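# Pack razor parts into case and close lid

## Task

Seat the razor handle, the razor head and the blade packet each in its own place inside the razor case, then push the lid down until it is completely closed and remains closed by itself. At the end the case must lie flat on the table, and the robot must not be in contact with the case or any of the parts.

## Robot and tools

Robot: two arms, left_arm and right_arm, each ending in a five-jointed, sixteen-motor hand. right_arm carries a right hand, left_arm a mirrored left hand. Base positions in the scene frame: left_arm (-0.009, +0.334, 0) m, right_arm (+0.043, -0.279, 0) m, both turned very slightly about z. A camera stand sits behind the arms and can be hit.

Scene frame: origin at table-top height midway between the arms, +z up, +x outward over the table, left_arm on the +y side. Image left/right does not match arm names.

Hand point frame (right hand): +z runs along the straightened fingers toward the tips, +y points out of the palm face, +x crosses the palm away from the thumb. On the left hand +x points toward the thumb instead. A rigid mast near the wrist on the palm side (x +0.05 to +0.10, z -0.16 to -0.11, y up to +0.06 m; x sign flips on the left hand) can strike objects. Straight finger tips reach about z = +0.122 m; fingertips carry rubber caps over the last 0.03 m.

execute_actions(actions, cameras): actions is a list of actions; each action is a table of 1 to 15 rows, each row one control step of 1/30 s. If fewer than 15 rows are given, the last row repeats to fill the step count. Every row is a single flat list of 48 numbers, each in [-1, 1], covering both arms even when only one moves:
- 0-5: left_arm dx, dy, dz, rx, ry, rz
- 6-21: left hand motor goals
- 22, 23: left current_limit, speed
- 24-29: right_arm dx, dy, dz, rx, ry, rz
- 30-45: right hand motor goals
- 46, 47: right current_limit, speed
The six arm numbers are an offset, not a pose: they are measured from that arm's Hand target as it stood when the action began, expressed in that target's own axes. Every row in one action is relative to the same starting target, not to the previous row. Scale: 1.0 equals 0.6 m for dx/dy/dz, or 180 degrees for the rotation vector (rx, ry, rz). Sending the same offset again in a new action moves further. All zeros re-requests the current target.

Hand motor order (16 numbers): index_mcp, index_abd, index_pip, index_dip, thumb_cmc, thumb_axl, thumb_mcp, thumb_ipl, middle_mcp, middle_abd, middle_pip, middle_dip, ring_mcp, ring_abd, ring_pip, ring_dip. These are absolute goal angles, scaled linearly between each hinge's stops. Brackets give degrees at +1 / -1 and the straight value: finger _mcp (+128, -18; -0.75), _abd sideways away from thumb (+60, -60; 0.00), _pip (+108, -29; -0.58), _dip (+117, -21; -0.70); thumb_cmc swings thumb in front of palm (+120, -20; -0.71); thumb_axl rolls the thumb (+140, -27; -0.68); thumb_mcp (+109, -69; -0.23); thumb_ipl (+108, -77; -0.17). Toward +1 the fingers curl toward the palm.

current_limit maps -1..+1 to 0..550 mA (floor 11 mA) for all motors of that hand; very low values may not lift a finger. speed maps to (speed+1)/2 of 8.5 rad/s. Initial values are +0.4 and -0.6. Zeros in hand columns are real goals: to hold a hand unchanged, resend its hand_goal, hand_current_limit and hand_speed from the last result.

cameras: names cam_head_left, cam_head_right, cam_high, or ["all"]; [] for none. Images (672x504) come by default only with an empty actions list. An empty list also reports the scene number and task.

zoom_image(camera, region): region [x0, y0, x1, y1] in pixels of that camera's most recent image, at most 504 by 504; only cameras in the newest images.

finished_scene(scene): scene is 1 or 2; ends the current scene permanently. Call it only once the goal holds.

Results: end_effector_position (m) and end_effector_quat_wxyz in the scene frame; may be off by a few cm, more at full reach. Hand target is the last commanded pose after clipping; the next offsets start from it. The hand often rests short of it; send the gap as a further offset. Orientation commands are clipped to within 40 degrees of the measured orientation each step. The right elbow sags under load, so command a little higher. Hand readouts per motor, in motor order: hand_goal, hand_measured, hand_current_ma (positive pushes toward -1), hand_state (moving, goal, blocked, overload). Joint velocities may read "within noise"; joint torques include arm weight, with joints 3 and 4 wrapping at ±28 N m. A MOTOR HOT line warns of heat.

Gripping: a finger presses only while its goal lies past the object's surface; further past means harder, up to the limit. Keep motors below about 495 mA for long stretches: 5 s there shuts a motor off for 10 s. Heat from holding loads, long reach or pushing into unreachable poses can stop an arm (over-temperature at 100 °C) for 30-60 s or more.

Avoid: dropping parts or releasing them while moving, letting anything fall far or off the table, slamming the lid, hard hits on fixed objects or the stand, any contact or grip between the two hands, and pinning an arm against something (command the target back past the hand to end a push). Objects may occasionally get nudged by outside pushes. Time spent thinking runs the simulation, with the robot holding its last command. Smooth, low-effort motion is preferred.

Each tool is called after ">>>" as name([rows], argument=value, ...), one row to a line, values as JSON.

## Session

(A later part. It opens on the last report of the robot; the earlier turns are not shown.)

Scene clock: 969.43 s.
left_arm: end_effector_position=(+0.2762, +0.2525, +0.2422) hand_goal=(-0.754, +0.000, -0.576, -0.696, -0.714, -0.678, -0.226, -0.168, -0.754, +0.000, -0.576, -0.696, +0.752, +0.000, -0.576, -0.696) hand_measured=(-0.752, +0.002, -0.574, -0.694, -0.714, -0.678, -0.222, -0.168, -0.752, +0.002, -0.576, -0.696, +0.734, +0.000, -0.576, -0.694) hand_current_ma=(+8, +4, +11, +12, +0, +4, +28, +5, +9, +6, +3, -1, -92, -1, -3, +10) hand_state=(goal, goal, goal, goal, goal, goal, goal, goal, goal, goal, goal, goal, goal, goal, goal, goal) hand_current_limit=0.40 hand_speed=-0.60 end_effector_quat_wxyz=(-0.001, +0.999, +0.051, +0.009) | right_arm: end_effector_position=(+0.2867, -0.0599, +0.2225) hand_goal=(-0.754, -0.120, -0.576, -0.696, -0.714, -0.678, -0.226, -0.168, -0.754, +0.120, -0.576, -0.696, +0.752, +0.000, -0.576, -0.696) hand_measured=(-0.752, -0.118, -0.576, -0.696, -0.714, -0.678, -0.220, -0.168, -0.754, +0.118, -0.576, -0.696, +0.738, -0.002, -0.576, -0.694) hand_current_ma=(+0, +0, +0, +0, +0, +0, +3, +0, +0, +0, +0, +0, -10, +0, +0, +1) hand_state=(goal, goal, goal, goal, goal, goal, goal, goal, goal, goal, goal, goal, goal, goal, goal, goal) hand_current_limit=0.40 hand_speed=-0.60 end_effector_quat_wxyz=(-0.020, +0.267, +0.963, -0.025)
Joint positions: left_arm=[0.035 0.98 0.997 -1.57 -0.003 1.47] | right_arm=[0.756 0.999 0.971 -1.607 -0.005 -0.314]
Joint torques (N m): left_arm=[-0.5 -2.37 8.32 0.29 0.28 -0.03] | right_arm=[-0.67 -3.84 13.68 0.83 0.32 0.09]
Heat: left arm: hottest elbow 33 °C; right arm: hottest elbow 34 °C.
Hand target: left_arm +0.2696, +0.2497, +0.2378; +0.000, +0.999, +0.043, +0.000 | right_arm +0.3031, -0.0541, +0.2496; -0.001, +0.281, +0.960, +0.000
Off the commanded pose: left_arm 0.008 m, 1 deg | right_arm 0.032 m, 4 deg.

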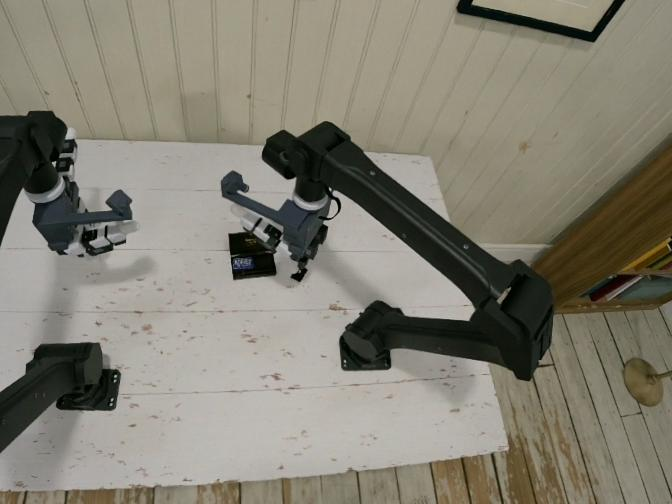

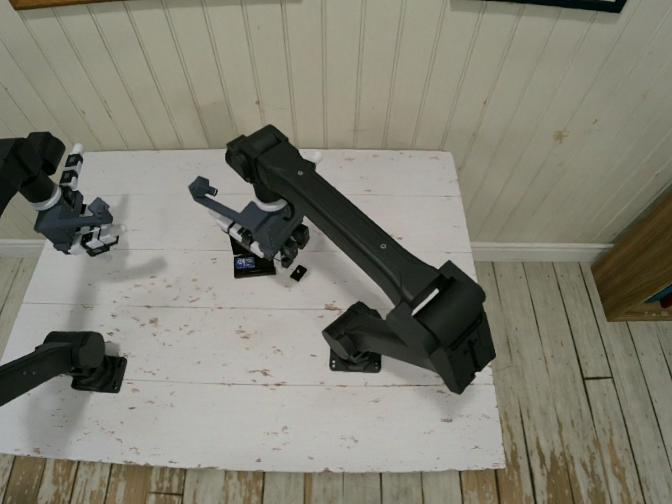

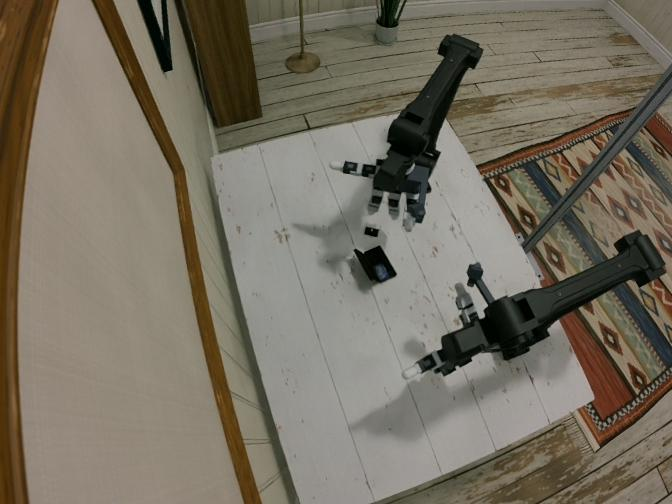

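>>> execute_actions([
  [[0,0,0,0,0,0,-0.754,0,-0.576,-0.696,-0.714,-0.678,-0.226,-0.168,-0.754,0,-0.576,-0.696,0.753,0,-0.576,-0.696,0.4,-0.6,0,0,0.05,0,0,0,-0.754,-0.12,-0.576,-0.696,-0.714,-0.678,-0.226,-0.168,-0.754,0.12,-0.576,-0.696,0.753,0,0.6,0.3,0.4,-0.6]],
  [[0,0,0,0,0,0,-0.754,0,-0.576,-0.696,-0.714,-0.678,-0.226,-0.168,-0.754,0,-0.576,-0.696,0.753,0,-0.576,-0.696,0.4,-0.6,0,0,0.03,0,0,0,-0.754,-0.12,-0.576,-0.696,-0.714,-0.678,-0.226,-0.168,-0.754,0.12,-0.576,-0.696,0.753,0,0.6,0.3,0.4,-0.6]],
], cameras=["all"])

>>> zoom_image(camera="cam_head_right", region=[215, 200, 325, 300])

>>> zoom_image(camera="cam_head_left", region=[225, 200, 345, 300])

>>> zoom_image(camera="cam_high", region=[340, 190, 440, 290])

Scene clock: 993.60 s.
left_arm: end_effector_position=(+0.2762, +0.2525, +0.2422) hand_goal=(-0.754, +0.000, -0.576, -0.696, -0.714, -0.678, -0.226, -0.168, -0.754, +0.000, -0.576, -0.696, +0.752, +0.000, -0.576, -0.696) hand_measured=(-0.752, +0.002, -0.574, -0.694, -0.714, -0.678, -0.222, -0.168, -0.752, +0.002, -0.576, -0.696, +0.734, +0.000, -0.576, -0.694) hand_current_ma=(+8, +4, +11, +12, +0, +4, +28, +5, +9, +6, +3, -1, -92, -1, -3, +10) hand_state=(goal, goal, goal, goal, goal, goal, goal, goal, goal, goal, goal, goal, goal, goal, goal, goal) hand_current_limit=0.40 hand_speed=-0.60 end_effector_quat_wxyz=(-0.001, +0.999, +0.051, +0.009) | right_arm: end_effector_position=(+0.2975, -0.0508, +0.2058) hand_goal=(-0.754, -0.120, -0.576, -0.696, -0.714, -0.678, -0.226, -0.168, -0.754, +0.120, -0.576, -0.696, +0.752, +0.000, +0.600, +0.300) hand_measured=(-0.754, -0.118, -0.576, -0.696, -0.714, -0.678, -0.220, -0.168, -0.754, +0.118, -0.576, -0.696, +0.698, -0.002, +0.364, +0.222) hand_current_ma=(+0, +0, +0, +0, +0, +0, +3, +0, +0, +0, +0, +0, -98, +0, -385, -157) hand_state=(goal, goal, goal, goal, goal, goal, goal, goal, goal, goal, goal, goal, blocked, goal, blocked, blocked) hand_current_limit=0.40 hand_speed=-0.60 end_effector_quat_wxyz=(-0.002, +0.268, +0.963, +0.001)
Joint positions: left_arm=[0.035 0.98 0.997 -1.57 -0.003 1.47] | right_arm=[0.756 0.998 0.913 -1.487 -0.005 -0.313]
Joint torques (N m): left_arm=[-0.56 -2.37 8.29 0.4 0.3 -0.05] | right_arm=[-0.67 -3.19 8.64 1.24 0.33 0.07]
Heat: left arm: hottest elbow 33 °C; right arm: hottest elbow 37 °C.
Hand target: left_arm +0.2696, +0.2497, +0.2378; +0.000, +0.999, +0.043, +0.000 | right_arm +0.3031, -0.0540, +0.2016; -0.001, +0.281, +0.960, +0.000
Off the commanded pose: left_arm 0.008 m, 1 deg | right_arm 0.008 m, 2 deg.

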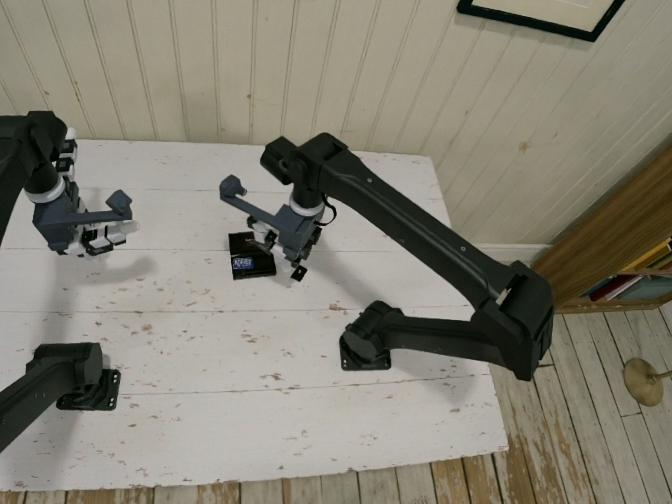

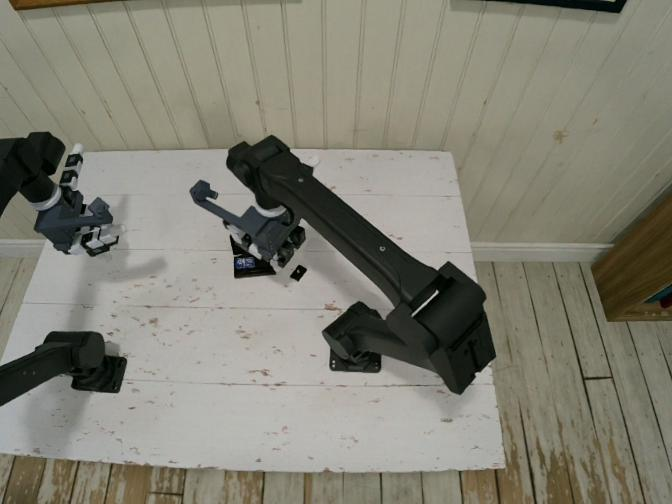

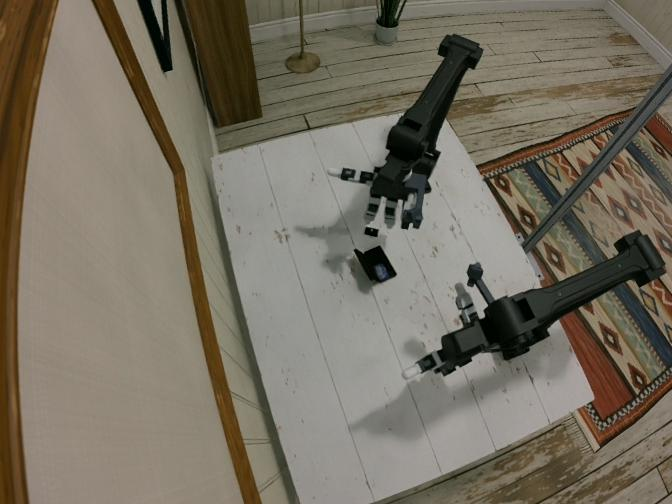

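Scaled by 4.582 from the camera's 672x504 image, which has a finer 960x720 frame.

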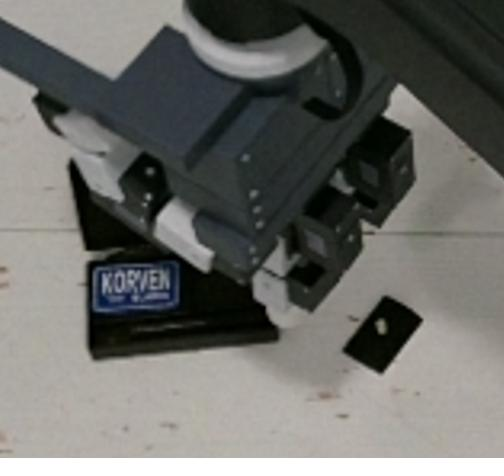

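Scaled by 4.200 from the camera's 672x504 image, which has a finer 960x720 frame.

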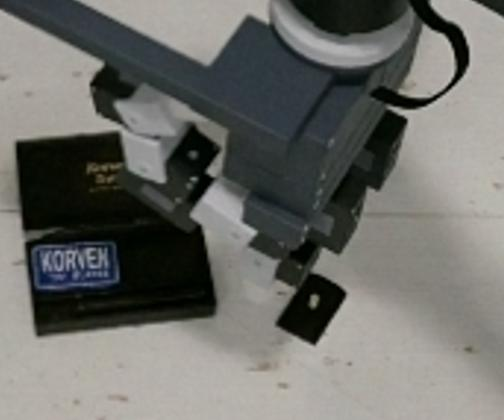

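Scaled by 5.040 from the camera's 672x504 image, which has a finer 960x720 frame.

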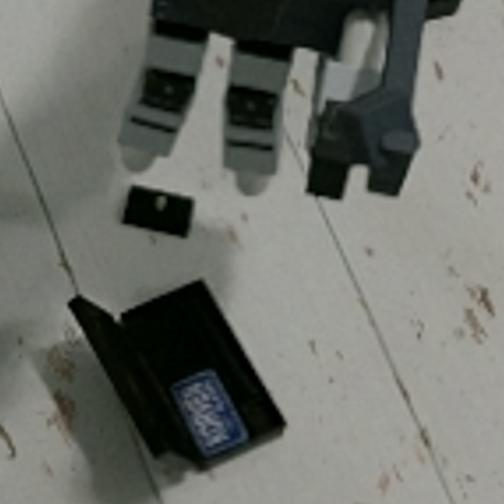

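>>> execute_actions([
  [[0,0,0,0,0,0,-0.754,0,-0.576,-0.696,-0.714,-0.678,-0.226,-0.168,-0.754,0,-0.576,-0.696,0.753,0,-0.576,-0.696,0.4,-0.6,-0.007,-0.0286,0.0,0,0,0,-0.754,-0.12,-0.576,-0.696,-0.714,-0.678,-0.226,-0.168,-0.754,0.12,-0.576,-0.696,0.7,0,0.3,0.2,0.4,-0.6]],
  [[0,0,0,0,0,0,-0.754,0,-0.576,-0.696,-0.714,-0.678,-0.226,-0.168,-0.754,0,-0.576,-0.696,0.753,0,-0.576,-0.696,0.4,-0.6,0,0,0.06,0,0,0,-0.754,-0.12,-0.576,-0.696,-0.714,-0.678,-0.226,-0.168,-0.754,0.12,-0.576,-0.696,0.7,0,0.3,0.2,0.4,-0.6]],
], cameras=["all"])

>>> zoom_image(camera="cam_head_right", region=[235, 210, 335, 300])

>>> zoom_image(camera="cam_head_left", region=[235, 210, 335, 300])

>>> zoom_image(camera="cam_high", region=[340, 190, 430, 280])

Scene clock: 1007.53 s.
left_arm: end_effector_position=(+0.2762, +0.2525, +0.2422) hand_goal=(-0.754, +0.000, -0.576, -0.696, -0.714, -0.678, -0.226, -0.168, -0.754, +0.000, -0.576, -0.696, +0.752, +0.000, -0.576, -0.696) hand_measured=(-0.752, +0.002, -0.574, -0.694, -0.714, -0.678, -0.222, -0.168, -0.752, +0.002, -0.576, -0.696, +0.734, +0.000, -0.576, -0.694) hand_current_ma=(+8, +4, +11, +12, +0, +4, +28, +5, +9, +6, +3, -1, -92, -1, -3, +10) hand_state=(goal, goal, goal, goal, goal, goal, goal, goal, goal, goal, goal, goal, goal, goal, goal, goal) hand_current_limit=0.40 hand_speed=-0.60 end_effector_quat_wxyz=(-0.001, +0.999, +0.051, +0.009) | right_arm: end_effector_position=(+0.2935, -0.0713, +0.1670) hand_goal=(-0.754, -0.120, -0.576, -0.696, -0.714, -0.678, -0.226, -0.168, -0.754, +0.120, -0.576, -0.696, +0.700, +0.000, +0.300, +0.200) hand_measured=(-0.752, -0.118, -0.576, -0.696, -0.714, -0.678, -0.220, -0.168, -0.752, +0.118, -0.576, -0.696, +0.686, -0.002, +0.302, +0.200) hand_current_ma=(+0, +0, +0, +0, +0, +0, +3, +0, +0, +0, +0, +0, -10, +0, +0, +0) hand_state=(goal, goal, goal, goal, goal, goal, goal, goal, goal, goal, goal, goal, goal, goal, goal, goal) hand_current_limit=0.40 hand_speed=-0.60 end_effector_quat_wxyz=(-0.003, +0.284, +0.959, -0.002)
Joint positions: left_arm=[0.035 0.98 0.997 -1.57 -0.003 1.47] | right_arm=[0.716 0.967 0.794 -1.404 -0.003 -0.319]
Joint torques (N m): left_arm=[-0.67 -1.96 8.32 0.39 0.28 -0.02] | right_arm=[-0.5 -2.61 9.01 1.22 0.28 -0.27]
Heat: left arm: hottest elbow 33 °C; right arm: hottest elbow 36 °C.
Hand target: left_arm +0.2696, +0.2497, +0.2378; +0.000, +0.999, +0.043, +0.000 | right_arm +0.2974, -0.0707, +0.1657; +0.000, +0.281, +0.960, +0.000
Off the commanded pose: left_arm 0.008 m, 1 deg | right_arm 0.004 m, 0 deg.

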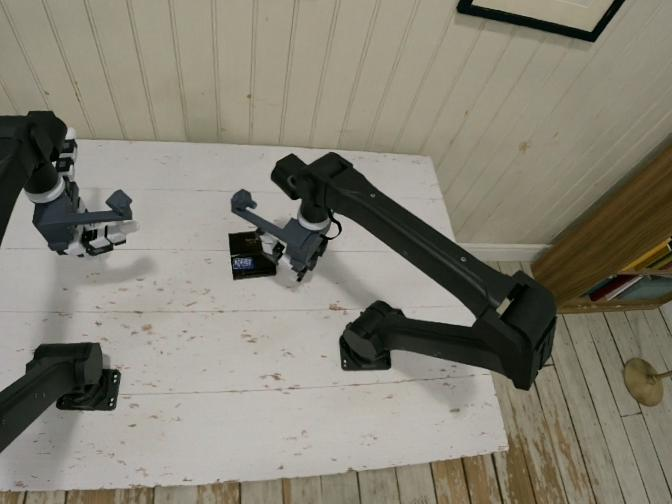

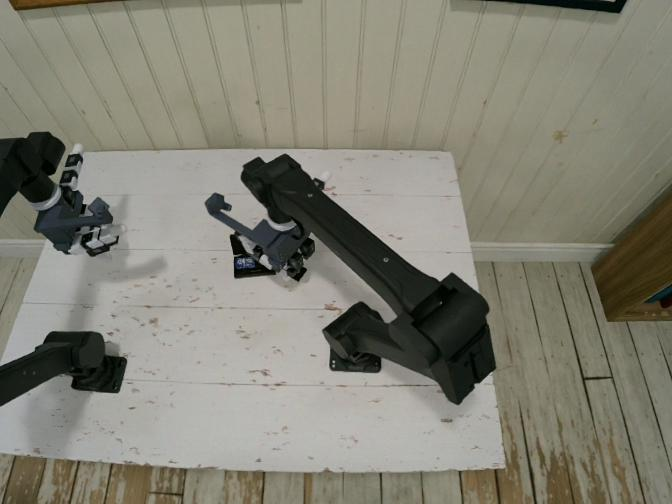

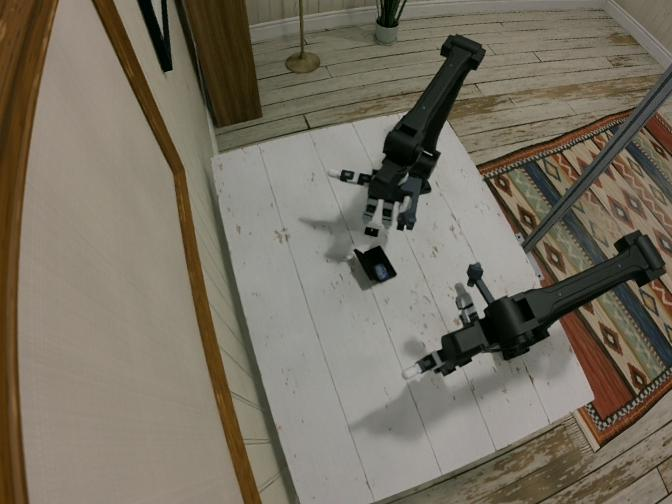

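Scaled by 5.040 from the camera's 672x504 image, which has a finer 960x720 frame.

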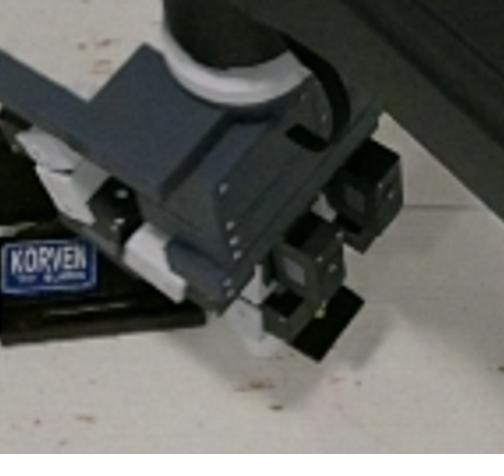

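Scaled by 5.040 from the camera's 672x504 image, which has a finer 960x720 frame.

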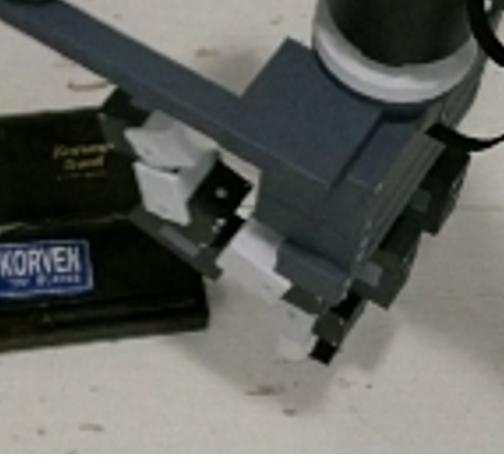

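Scaled by 5.600 from the camera's 672x504 image, which has a finer 960x720 frame.

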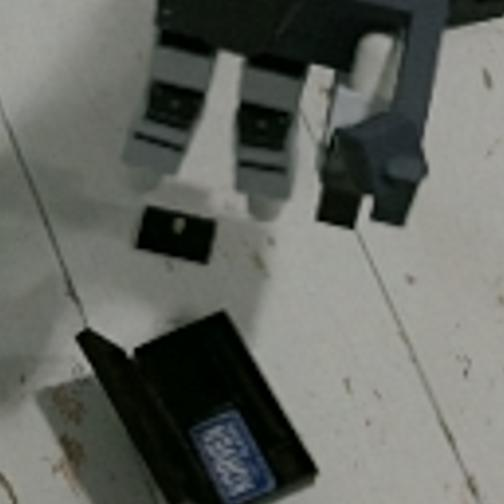

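>>> zoom_image(camera="cam_head_right", region=[270, 255, 320, 300])

>>> zoom_image(camera="cam_high", region=[355, 205, 395, 245])

>>> zoom_image(camera="cam_head_left", region=[275, 255, 325, 300])

Scaled by 10.080 from the camera's 672x504 image, which has a finer 960x720 frame.

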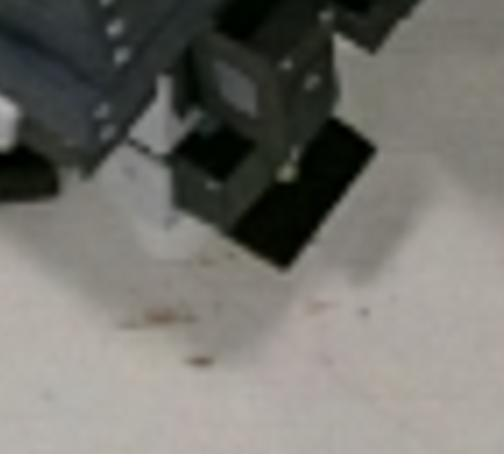

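Scaled by 12.600 from the camera's 672x504 image, which has a finer 960x720 frame.

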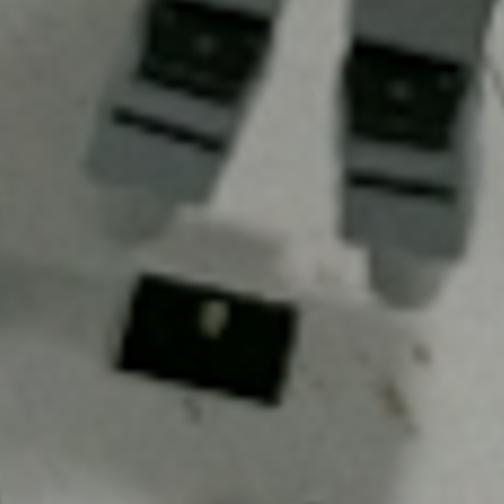

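Scaled by 10.080 from the camera's 672x504 image, which has a finer 960x720 frame.

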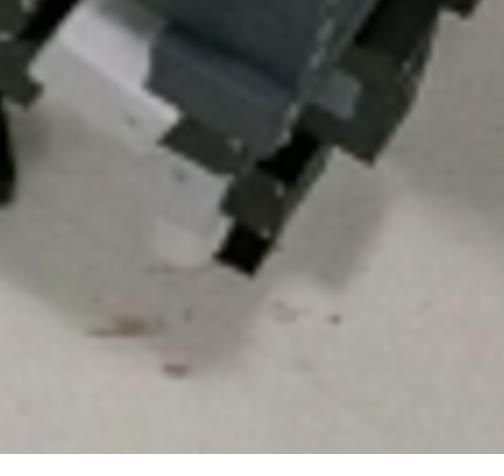

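>>> execute_actions([
  [[0,0,0,0,0,0,-0.754,0,-0.576,-0.696,-0.714,-0.678,-0.226,-0.168,-0.754,0,-0.576,-0.696,0.753,0,-0.576,-0.696,0.4,-0.6,-0.0122,-0.0033,-0.0167,0,0,0,-0.754,-0.12,-0.576,-0.696,-0.714,-0.678,-0.226,-0.168,-0.754,0.12,-0.576,-0.696,0.7,0,0.3,0.2,0.4,-0.6]],
  [[0,0,0,0,0,0,-0.754,0,-0.576,-0.696,-0.714,-0.678,-0.226,-0.168,-0.754,0,-0.576,-0.696,0.753,0,-0.576,-0.696,0.4,-0.6,0,0,0.05,0,0,0,-0.754,-0.12,-0.576,-0.696,-0.714,-0.678,-0.226,-0.168,-0.754,0.12,-0.576,-0.696,0.7,0,0.3,0.2,0.4,-0.6]],
], cameras=["all"])

>>> zoom_image(camera="cam_head_right", region=[270, 255, 320, 300])

>>> zoom_image(camera="cam_high", region=[355, 210, 395, 250])

>>> zoom_image(camera="cam_head_left", region=[275, 255, 325, 300])

Scene clock: 1042.43 s.
left_arm: end_effector_position=(+0.2762, +0.2525, +0.2422) hand_goal=(-0.754, +0.000, -0.576, -0.696, -0.714, -0.678, -0.226, -0.168, -0.754, +0.000, -0.576, -0.696, +0.752, +0.000, -0.576, -0.696) hand_measured=(-0.752, +0.002, -0.574, -0.694, -0.714, -0.678, -0.222, -0.168, -0.752, +0.002, -0.576, -0.696, +0.734, +0.000, -0.576, -0.694) hand_current_ma=(+8, +4, +11, +12, +0, +4, +28, +5, +9, +6, +3, -1, -92, -1, -3, +10) hand_state=(goal, goal, goal, goal, goal, goal, goal, goal, goal, goal, goal, goal, goal, goal, goal, goal) hand_current_limit=0.40 hand_speed=-0.60 end_effector_quat_wxyz=(-0.001, +0.999, +0.051, +0.009) | right_arm: end_effector_position=(+0.3007, -0.0751, +0.1517) hand_goal=(-0.754, -0.120, -0.576, -0.696, -0.714, -0.678, -0.226, -0.168, -0.754, +0.120, -0.576, -0.696, +0.700, +0.000, +0.300, +0.200) hand_measured=(-0.754, -0.118, -0.576, -0.696, -0.714, -0.678, -0.220, -0.168, -0.754, +0.118, -0.576, -0.696, +0.686, -0.002, +0.302, +0.200) hand_current_ma=(+0, +0, +0, +0, +0, +0, +3, +0, +0, +0, +0, +0, -10, +0, +0, +0) hand_state=(goal, goal, goal, goal, goal, goal, goal, goal, goal, goal, goal, goal, goal, goal, goal, goal) hand_current_limit=0.40 hand_speed=-0.60 end_effector_quat_wxyz=(+0.001, +0.284, +0.959, +0.002)
Joint positions: left_arm=[0.035 0.98 0.997 -1.57 -0.003 1.47] | right_arm=[0.686 0.98 0.758 -1.345 -0.002 -0.35]
Joint torques (N m): left_arm=[-0.5 -2.61 8.29 0.46 0.27 -0.02] | right_arm=[-0.56 -2.55 8.27 1.25 0.24 -0.27]
Heat: left arm: hottest elbow 33 °C; right arm: hottest elbow 35 °C.
Hand target: left_arm +0.2696, +0.2497, +0.2378; +0.000, +0.999, +0.043, +0.000 | right_arm +0.3024, -0.0765, +0.1456; -0.001, +0.281, +0.960, +0.000
Off the commanded pose: left_arm 0.008 m, 1 deg | right_arm 0.006 m, 0 deg.

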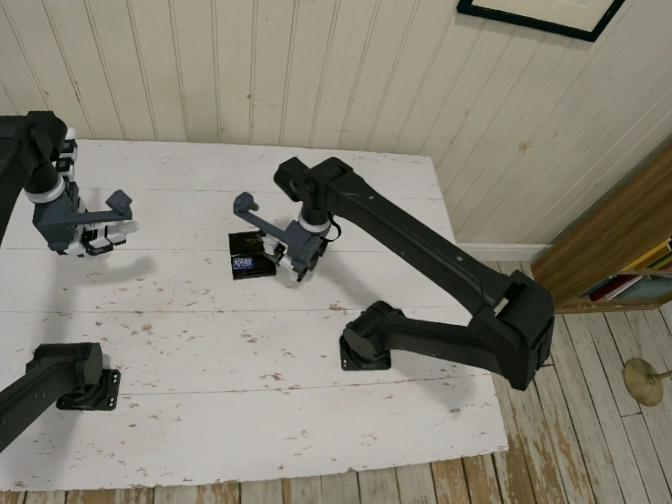

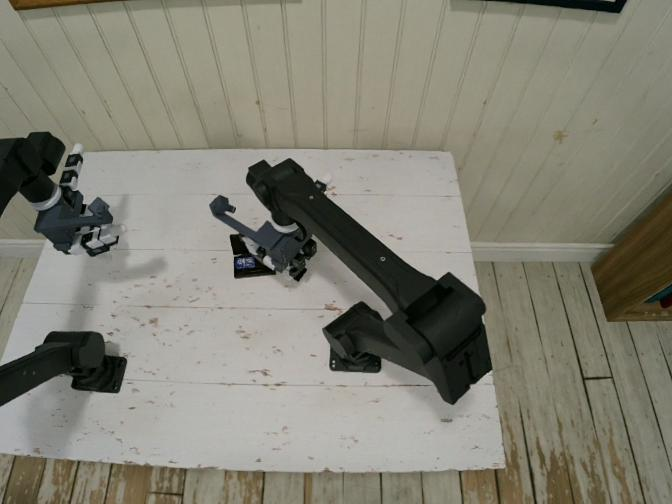

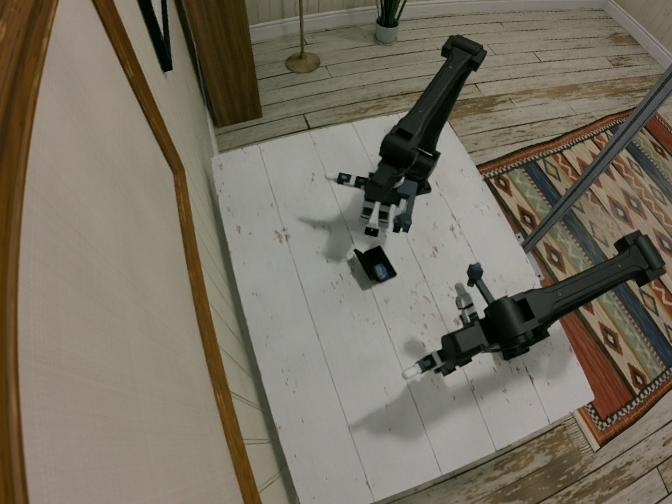

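Scaled by 10.080 from the camera's 672x504 image, which has a finer 960x720 frame.

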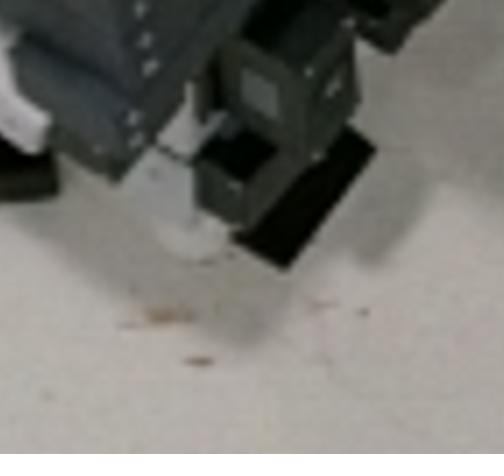

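Scaled by 12.600 from the camera's 672x504 image, which has a finer 960x720 frame.

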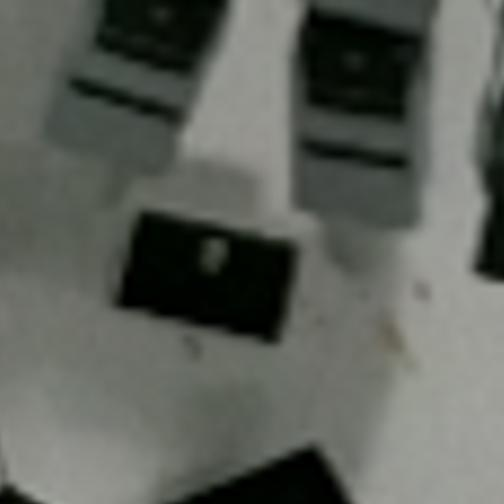

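Scaled by 10.080 from the camera's 672x504 image, which has a finer 960x720 frame.

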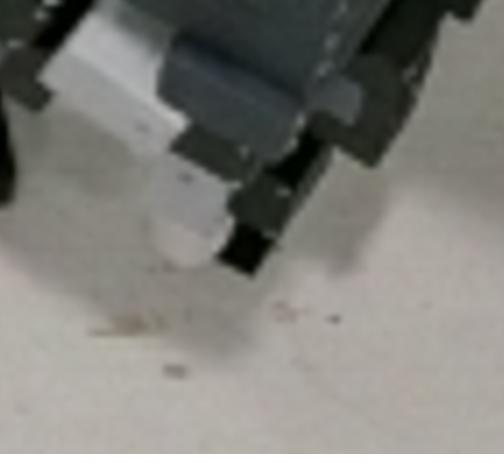

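>>> execute_actions([
  [[0,0,0,0,0,0,-0.754,0,-0.576,-0.696,-0.714,-0.678,-0.226,-0.168,-0.754,0,-0.576,-0.696,0.753,0,-0.576,-0.696,0.4,-0.6,0,0,0.013,0,0,0,-0.754,-0.12,-0.576,-0.696,-0.714,-0.678,-0.226,-0.168,-0.754,0.12,-0.576,-0.696,0.7,0,0.3,0.2,0.4,-0.6]],
], cameras=["all"])

>>> zoom_image(camera="cam_head_right", region=[270, 255, 320, 300])

>>> zoom_image(camera="cam_high", region=[355, 210, 395, 250])

>>> zoom_image(camera="cam_head_left", region=[275, 255, 325, 300])

Scene clock: 1067.30 s.
left_arm: end_effector_position=(+0.2762, +0.2525, +0.2422) hand_goal=(-0.754, +0.000, -0.576, -0.696, -0.714, -0.678, -0.226, -0.168, -0.754, +0.000, -0.576, -0.696, +0.752, +0.000, -0.576, -0.696) hand_measured=(-0.752, +0.002, -0.574, -0.694, -0.714, -0.678, -0.222, -0.168, -0.752, +0.002, -0.576, -0.696, +0.734, +0.000, -0.576, -0.694) hand_current_ma=(+8, +4, +11, +12, +0, +4, +28, +5, +9, +6, +3, -1, -92, -1, -3, +10) hand_state=(goal, goal, goal, goal, goal, goal, goal, goal, goal, goal, goal, goal, goal, goal, goal, goal) hand_current_limit=0.40 hand_speed=-0.60 end_effector_quat_wxyz=(-0.001, +0.999, +0.051, +0.009) | right_arm: end_effector_position=(+0.3014, -0.0745, +0.1458) hand_goal=(-0.754, -0.120, -0.576, -0.696, -0.714, -0.678, -0.226, -0.168, -0.754, +0.120, -0.576, -0.696, +0.700, +0.000, +0.300, +0.200) hand_measured=(-0.754, -0.118, -0.576, -0.696, -0.714, -0.678, -0.220, -0.168, -0.754, +0.118, -0.576, -0.696, +0.686, -0.002, +0.302, +0.200) hand_current_ma=(+0, +0, +0, +0, +0, +0, +3, +0, +0, +0, +0, +0, -10, +0, +0, +0) hand_state=(goal, goal, goal, goal, goal, goal, goal, goal, goal, goal, goal, goal, goal, goal, goal, goal) hand_current_limit=0.40 hand_speed=-0.60 end_effector_quat_wxyz=(+0.002, +0.284, +0.959, +0.004)
Joint positions: left_arm=[0.035 0.98 0.997 -1.57 -0.003 1.47] | right_arm=[0.686 0.983 0.743 -1.321 -0.002 -0.35]
Joint torques (N m): left_arm=[-0.62 -2.08 8.28 0.29 0.26 -0.05] | right_arm=[-0.56 -2.37 8.02 1.28 0.24 -0.27]
Heat: left arm: hottest elbow 33 °C; right arm: hottest elbow 34 °C.
Hand target: left_arm +0.2696, +0.2497, +0.2378; +0.000, +0.999, +0.043, +0.000 | right_arm +0.3025, -0.0765, +0.1378; -0.001, +0.281, +0.960, +0.000
Off the commanded pose: left_arm 0.008 m, 1 deg | right_arm 0.008 m, 1 deg.

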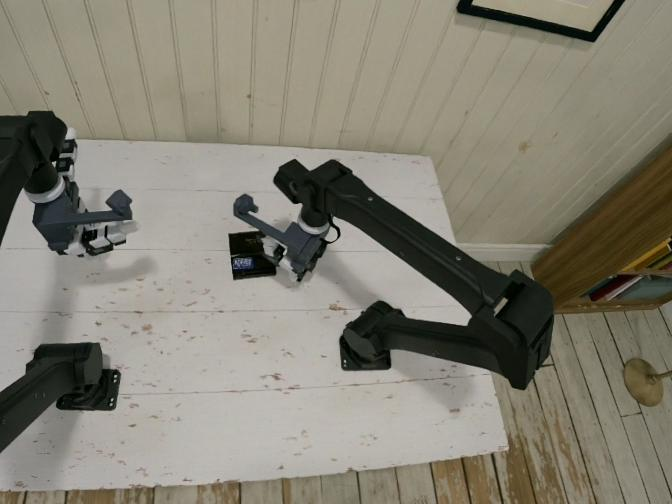

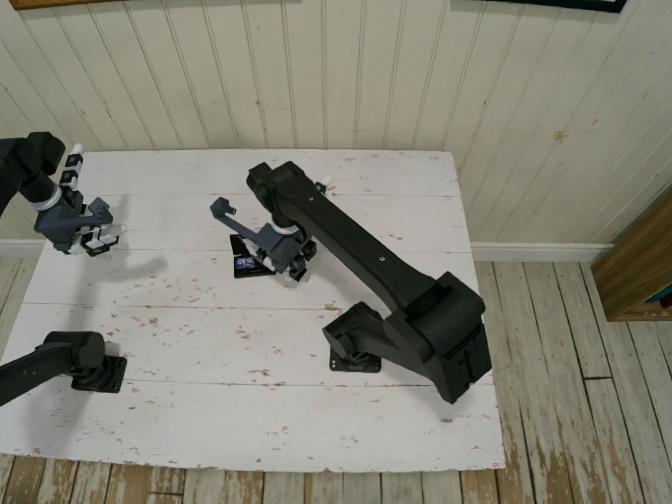

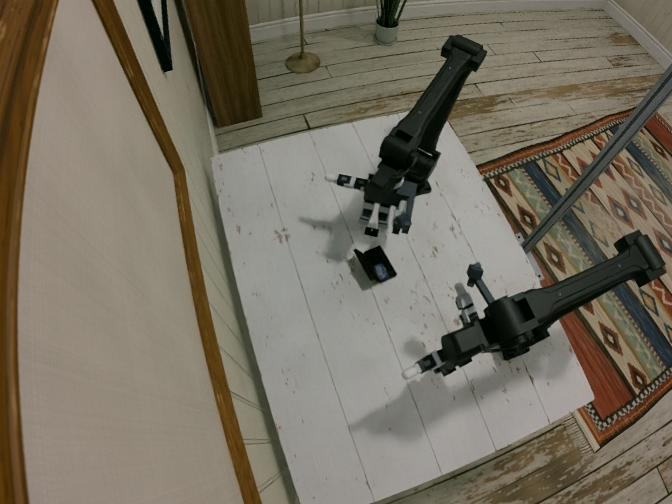

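Scaled by 10.080 from the camera's 672x504 image, which has a finer 960x720 frame.

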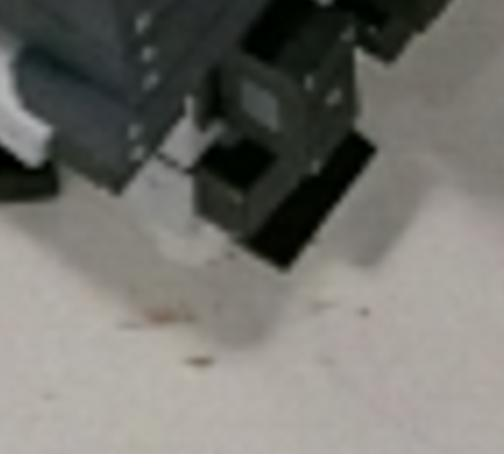

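Scaled by 12.600 from the camera's 672x504 image, which has a finer 960x720 frame.

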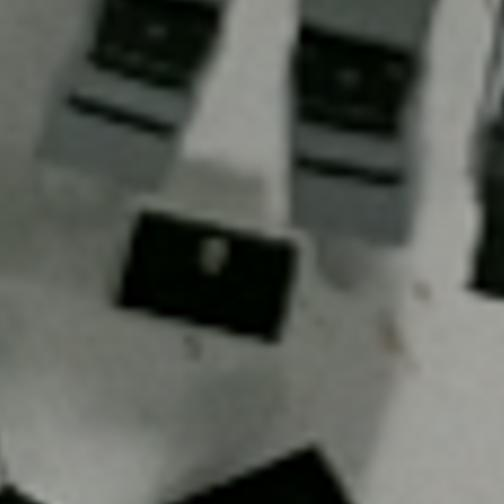

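Scaled by 10.080 from the camera's 672x504 image, which has a finer 960x720 frame.

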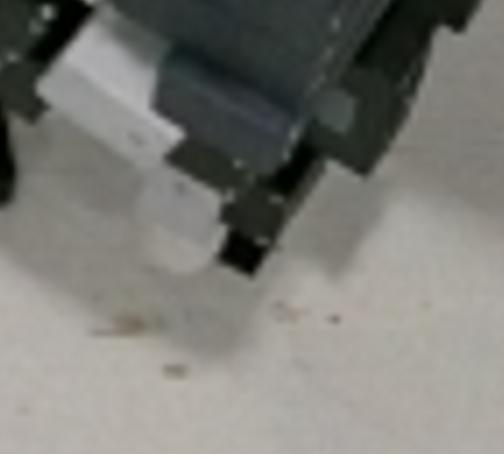

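>>> execute_actions([
  [[0,0,0,0,0,0,-0.754,0,-0.576,-0.696,-0.714,-0.678,-0.226,-0.168,-0.754,0,-0.576,-0.696,0.753,0,-0.576,-0.696,0.4,-0.6,0,0,0.01,0,0,0,-0.754,-0.12,-0.576,-0.696,-0.714,-0.678,-0.226,-0.168,-0.754,0.12,-0.576,-0.696,0.7,0,0.3,0.2,0.4,-0.6]],
], cameras=["all"])

>>> zoom_image(camera="cam_high", region=[355, 210, 395, 250])

>>> zoom_image(camera="cam_head_left", region=[275, 255, 325, 300])

Scene clock: 1075.67 s.
left_arm: end_effector_position=(+0.2762, +0.2525, +0.2422) hand_goal=(-0.754, +0.000, -0.576, -0.696, -0.714, -0.678, -0.226, -0.168, -0.754, +0.000, -0.576, -0.696, +0.752, +0.000, -0.576, -0.696) hand_measured=(-0.752, +0.002, -0.574, -0.694, -0.714, -0.678, -0.222, -0.168, -0.752, +0.002, -0.576, -0.696, +0.734, +0.000, -0.576, -0.694) hand_current_ma=(+8, +4, +11, +12, +0, +4, +28, +5, +9, +6, +3, -1, -92, -1, -3, +10) hand_state=(goal, goal, goal, goal, goal, goal, goal, goal, goal, goal, goal, goal, goal, goal, goal, goal) hand_current_limit=0.40 hand_speed=-0.60 end_effector_quat_wxyz=(-0.001, +0.999, +0.051, +0.009) | right_arm: end_effector_position=(+0.3015, -0.0744, +0.1398) hand_goal=(-0.754, -0.120, -0.576, -0.696, -0.714, -0.678, -0.226, -0.168, -0.754, +0.120, -0.576, -0.696, +0.700, +0.000, +0.300, +0.200) hand_measured=(-0.754, -0.118, -0.576, -0.696, -0.714, -0.678, -0.220, -0.168, -0.754, +0.118, -0.576, -0.696, +0.686, -0.002, +0.302, +0.200) hand_current_ma=(+0, +0, +0, +0, +0, +0, +3, +0, +0, +0, +0, +0, -10, +0, +0, +0) hand_state=(goal, goal, goal, goal, goal, goal, goal, goal, goal, goal, goal, goal, goal, goal, goal, goal) hand_current_limit=0.40 hand_speed=-0.60 end_effector_quat_wxyz=(+0.002, +0.284, +0.959, +0.004)
Joint positions: left_arm=[0.035 0.98 0.997 -1.57 -0.003 1.47] | right_arm=[0.686 0.989 0.73 -1.303 -0.002 -0.35]
Joint torques (N m): left_arm=[-0.56 -1.79 8.32 0.36 0.28 -0.03] | right_arm=[-0.56 -2.37 7.98 1.28 0.24 -0.27]
Heat: left arm: hottest elbow 33 °C; right arm: hottest elbow 34 °C.
Hand target: left_arm +0.2696, +0.2497, +0.2378; +0.000, +0.999, +0.043, +0.000 | right_arm +0.3024, -0.0765, +0.1318; -0.001, +0.281, +0.960, +0.000
Off the commanded pose: left_arm 0.008 m, 1 deg | right_arm 0.008 m, 1 deg.

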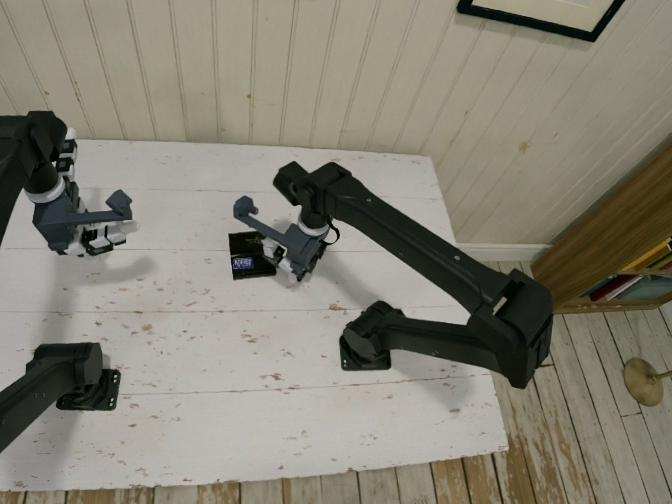

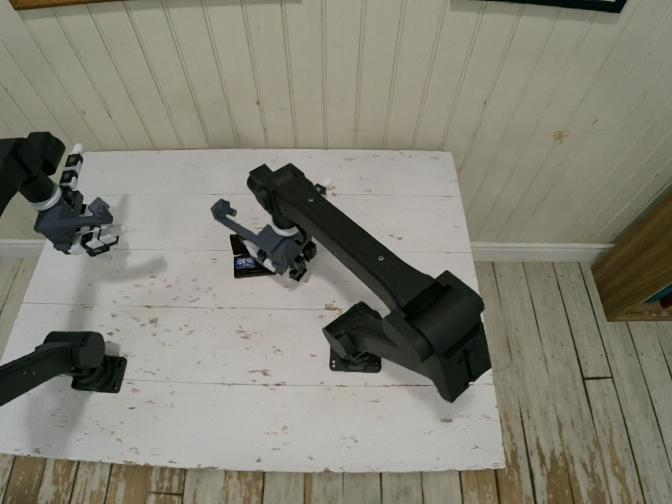

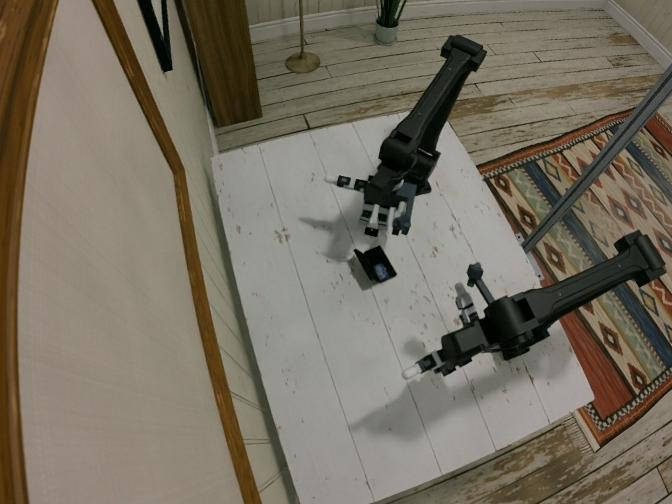

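Scaled by 12.600 from the camera's 672x504 image, which has a finer 960x720 frame.

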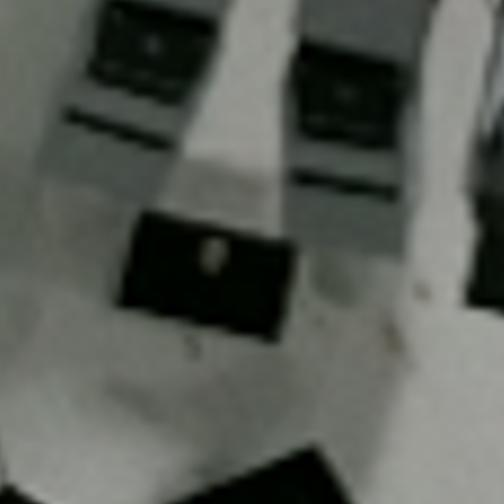

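Scaled by 10.080 from the camera's 672x504 image, which has a finer 960x720 frame.

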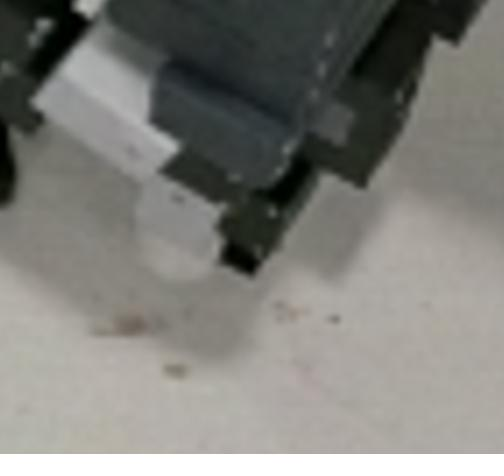

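>>> execute_actions([
  [[0,0,0,0,0,0,-0.754,0,-0.576,-0.696,-0.714,-0.678,-0.226,-0.168,-0.754,0,-0.576,-0.696,0.753,0,-0.576,-0.696,0.4,-0.6,0,0,0.008,0,0,0,-0.754,-0.12,-0.576,-0.696,-0.714,-0.678,-0.226,-0.168,-0.754,0.12,-0.576,-0.696,0.7,0,0.3,0.2,0.4,-0.6]],
], cameras=["cam_head_right","cam_high"])

>>> zoom_image(camera="cam_high", region=[355, 210, 395, 250])

>>> zoom_image(camera="cam_head_right", region=[270, 255, 320, 300])

Scene clock: 1081.93 s.
left_arm: end_effector_position=(+0.2762, +0.2525, +0.2422) hand_goal=(-0.754, +0.000, -0.576, -0.696, -0.714, -0.678, -0.226, -0.168, -0.754, +0.000, -0.576, -0.696, +0.752, +0.000, -0.576, -0.696) hand_measured=(-0.752, +0.002, -0.574, -0.694, -0.714, -0.678, -0.222, -0.168, -0.752, +0.002, -0.576, -0.696, +0.734, +0.000, -0.576, -0.694) hand_current_ma=(+8, +4, +11, +12, +0, +4, +28, +5, +9, +6, +3, -1, -92, -1, -3, +10) hand_state=(goal, goal, goal, goal, goal, goal, goal, goal, goal, goal, goal, goal, goal, goal, goal, goal) hand_current_limit=0.40 hand_speed=-0.60 end_effector_quat_wxyz=(-0.001, +0.999, +0.051, +0.009) | right_arm: end_effector_position=(+0.3017, -0.0742, +0.1353) hand_goal=(-0.754, -0.120, -0.576, -0.696, -0.714, -0.678, -0.226, -0.168, -0.754, +0.120, -0.576, -0.696, +0.700, +0.000, +0.300, +0.200) hand_measured=(-0.754, -0.118, -0.576, -0.696, -0.714, -0.678, -0.220, -0.168, -0.754, +0.118, -0.576, -0.696, +0.686, -0.002, +0.302, +0.200) hand_current_ma=(+0, +0, +0, +0, +0, +0, +3, +0, +0, +0, +0, +0, -10, +0, +0, +0) hand_state=(goal, goal, goal, goal, goal, goal, goal, goal, goal, goal, goal, goal, goal, goal, goal, goal) hand_current_limit=0.40 hand_speed=-0.60 end_effector_quat_wxyz=(+0.002, +0.284, +0.959, +0.005)
Joint positions: left_arm=[0.035 0.98 0.997 -1.57 -0.003 1.47] | right_arm=[0.686 0.993 0.72 -1.288 -0.002 -0.35]
Joint torques (N m): left_arm=[-0.91 -2.43 8.31 0.35 0.28 -0.03] | right_arm=[-0.56 -2.43 7.91 1.28 0.24 -0.27]
Heat: left arm: hottest elbow 33 °C; right arm: hottest elbow 34 °C.
Hand target: left_arm +0.2696, +0.2497, +0.2378; +0.000, +0.999, +0.043, +0.000 | right_arm +0.3024, -0.0765, +0.1270; -0.001, +0.281, +0.960, +0.000
Off the commanded pose: left_arm 0.008 m, 1 deg | right_arm 0.009 m, 1 deg.
Images, in order (width x height): cam_head_right 672x504, cam_high 672x504.

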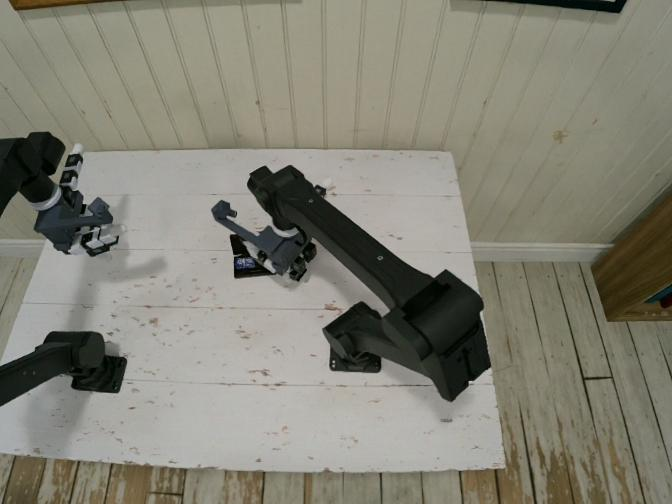

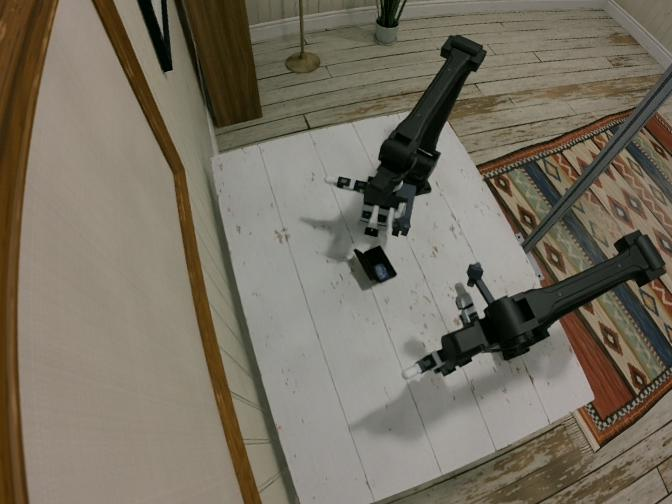

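Scaled by 12.600 from the camera's 672x504 image, which has a finer 960x720 frame.

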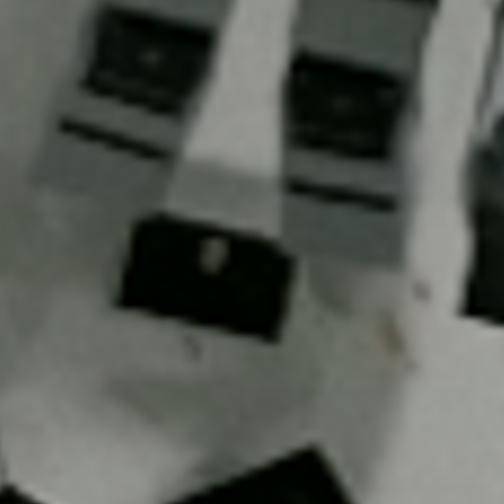

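Scaled by 10.080 from the camera's 672x504 image, which has a finer 960x720 frame.

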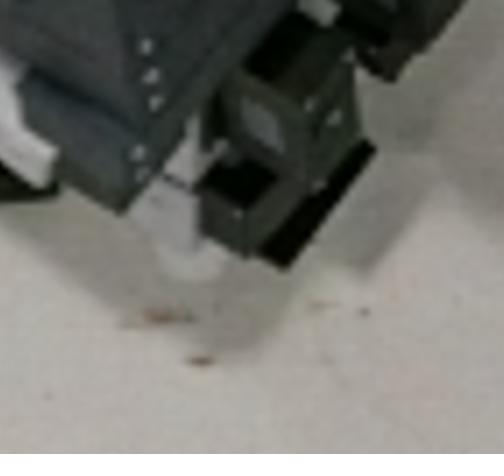

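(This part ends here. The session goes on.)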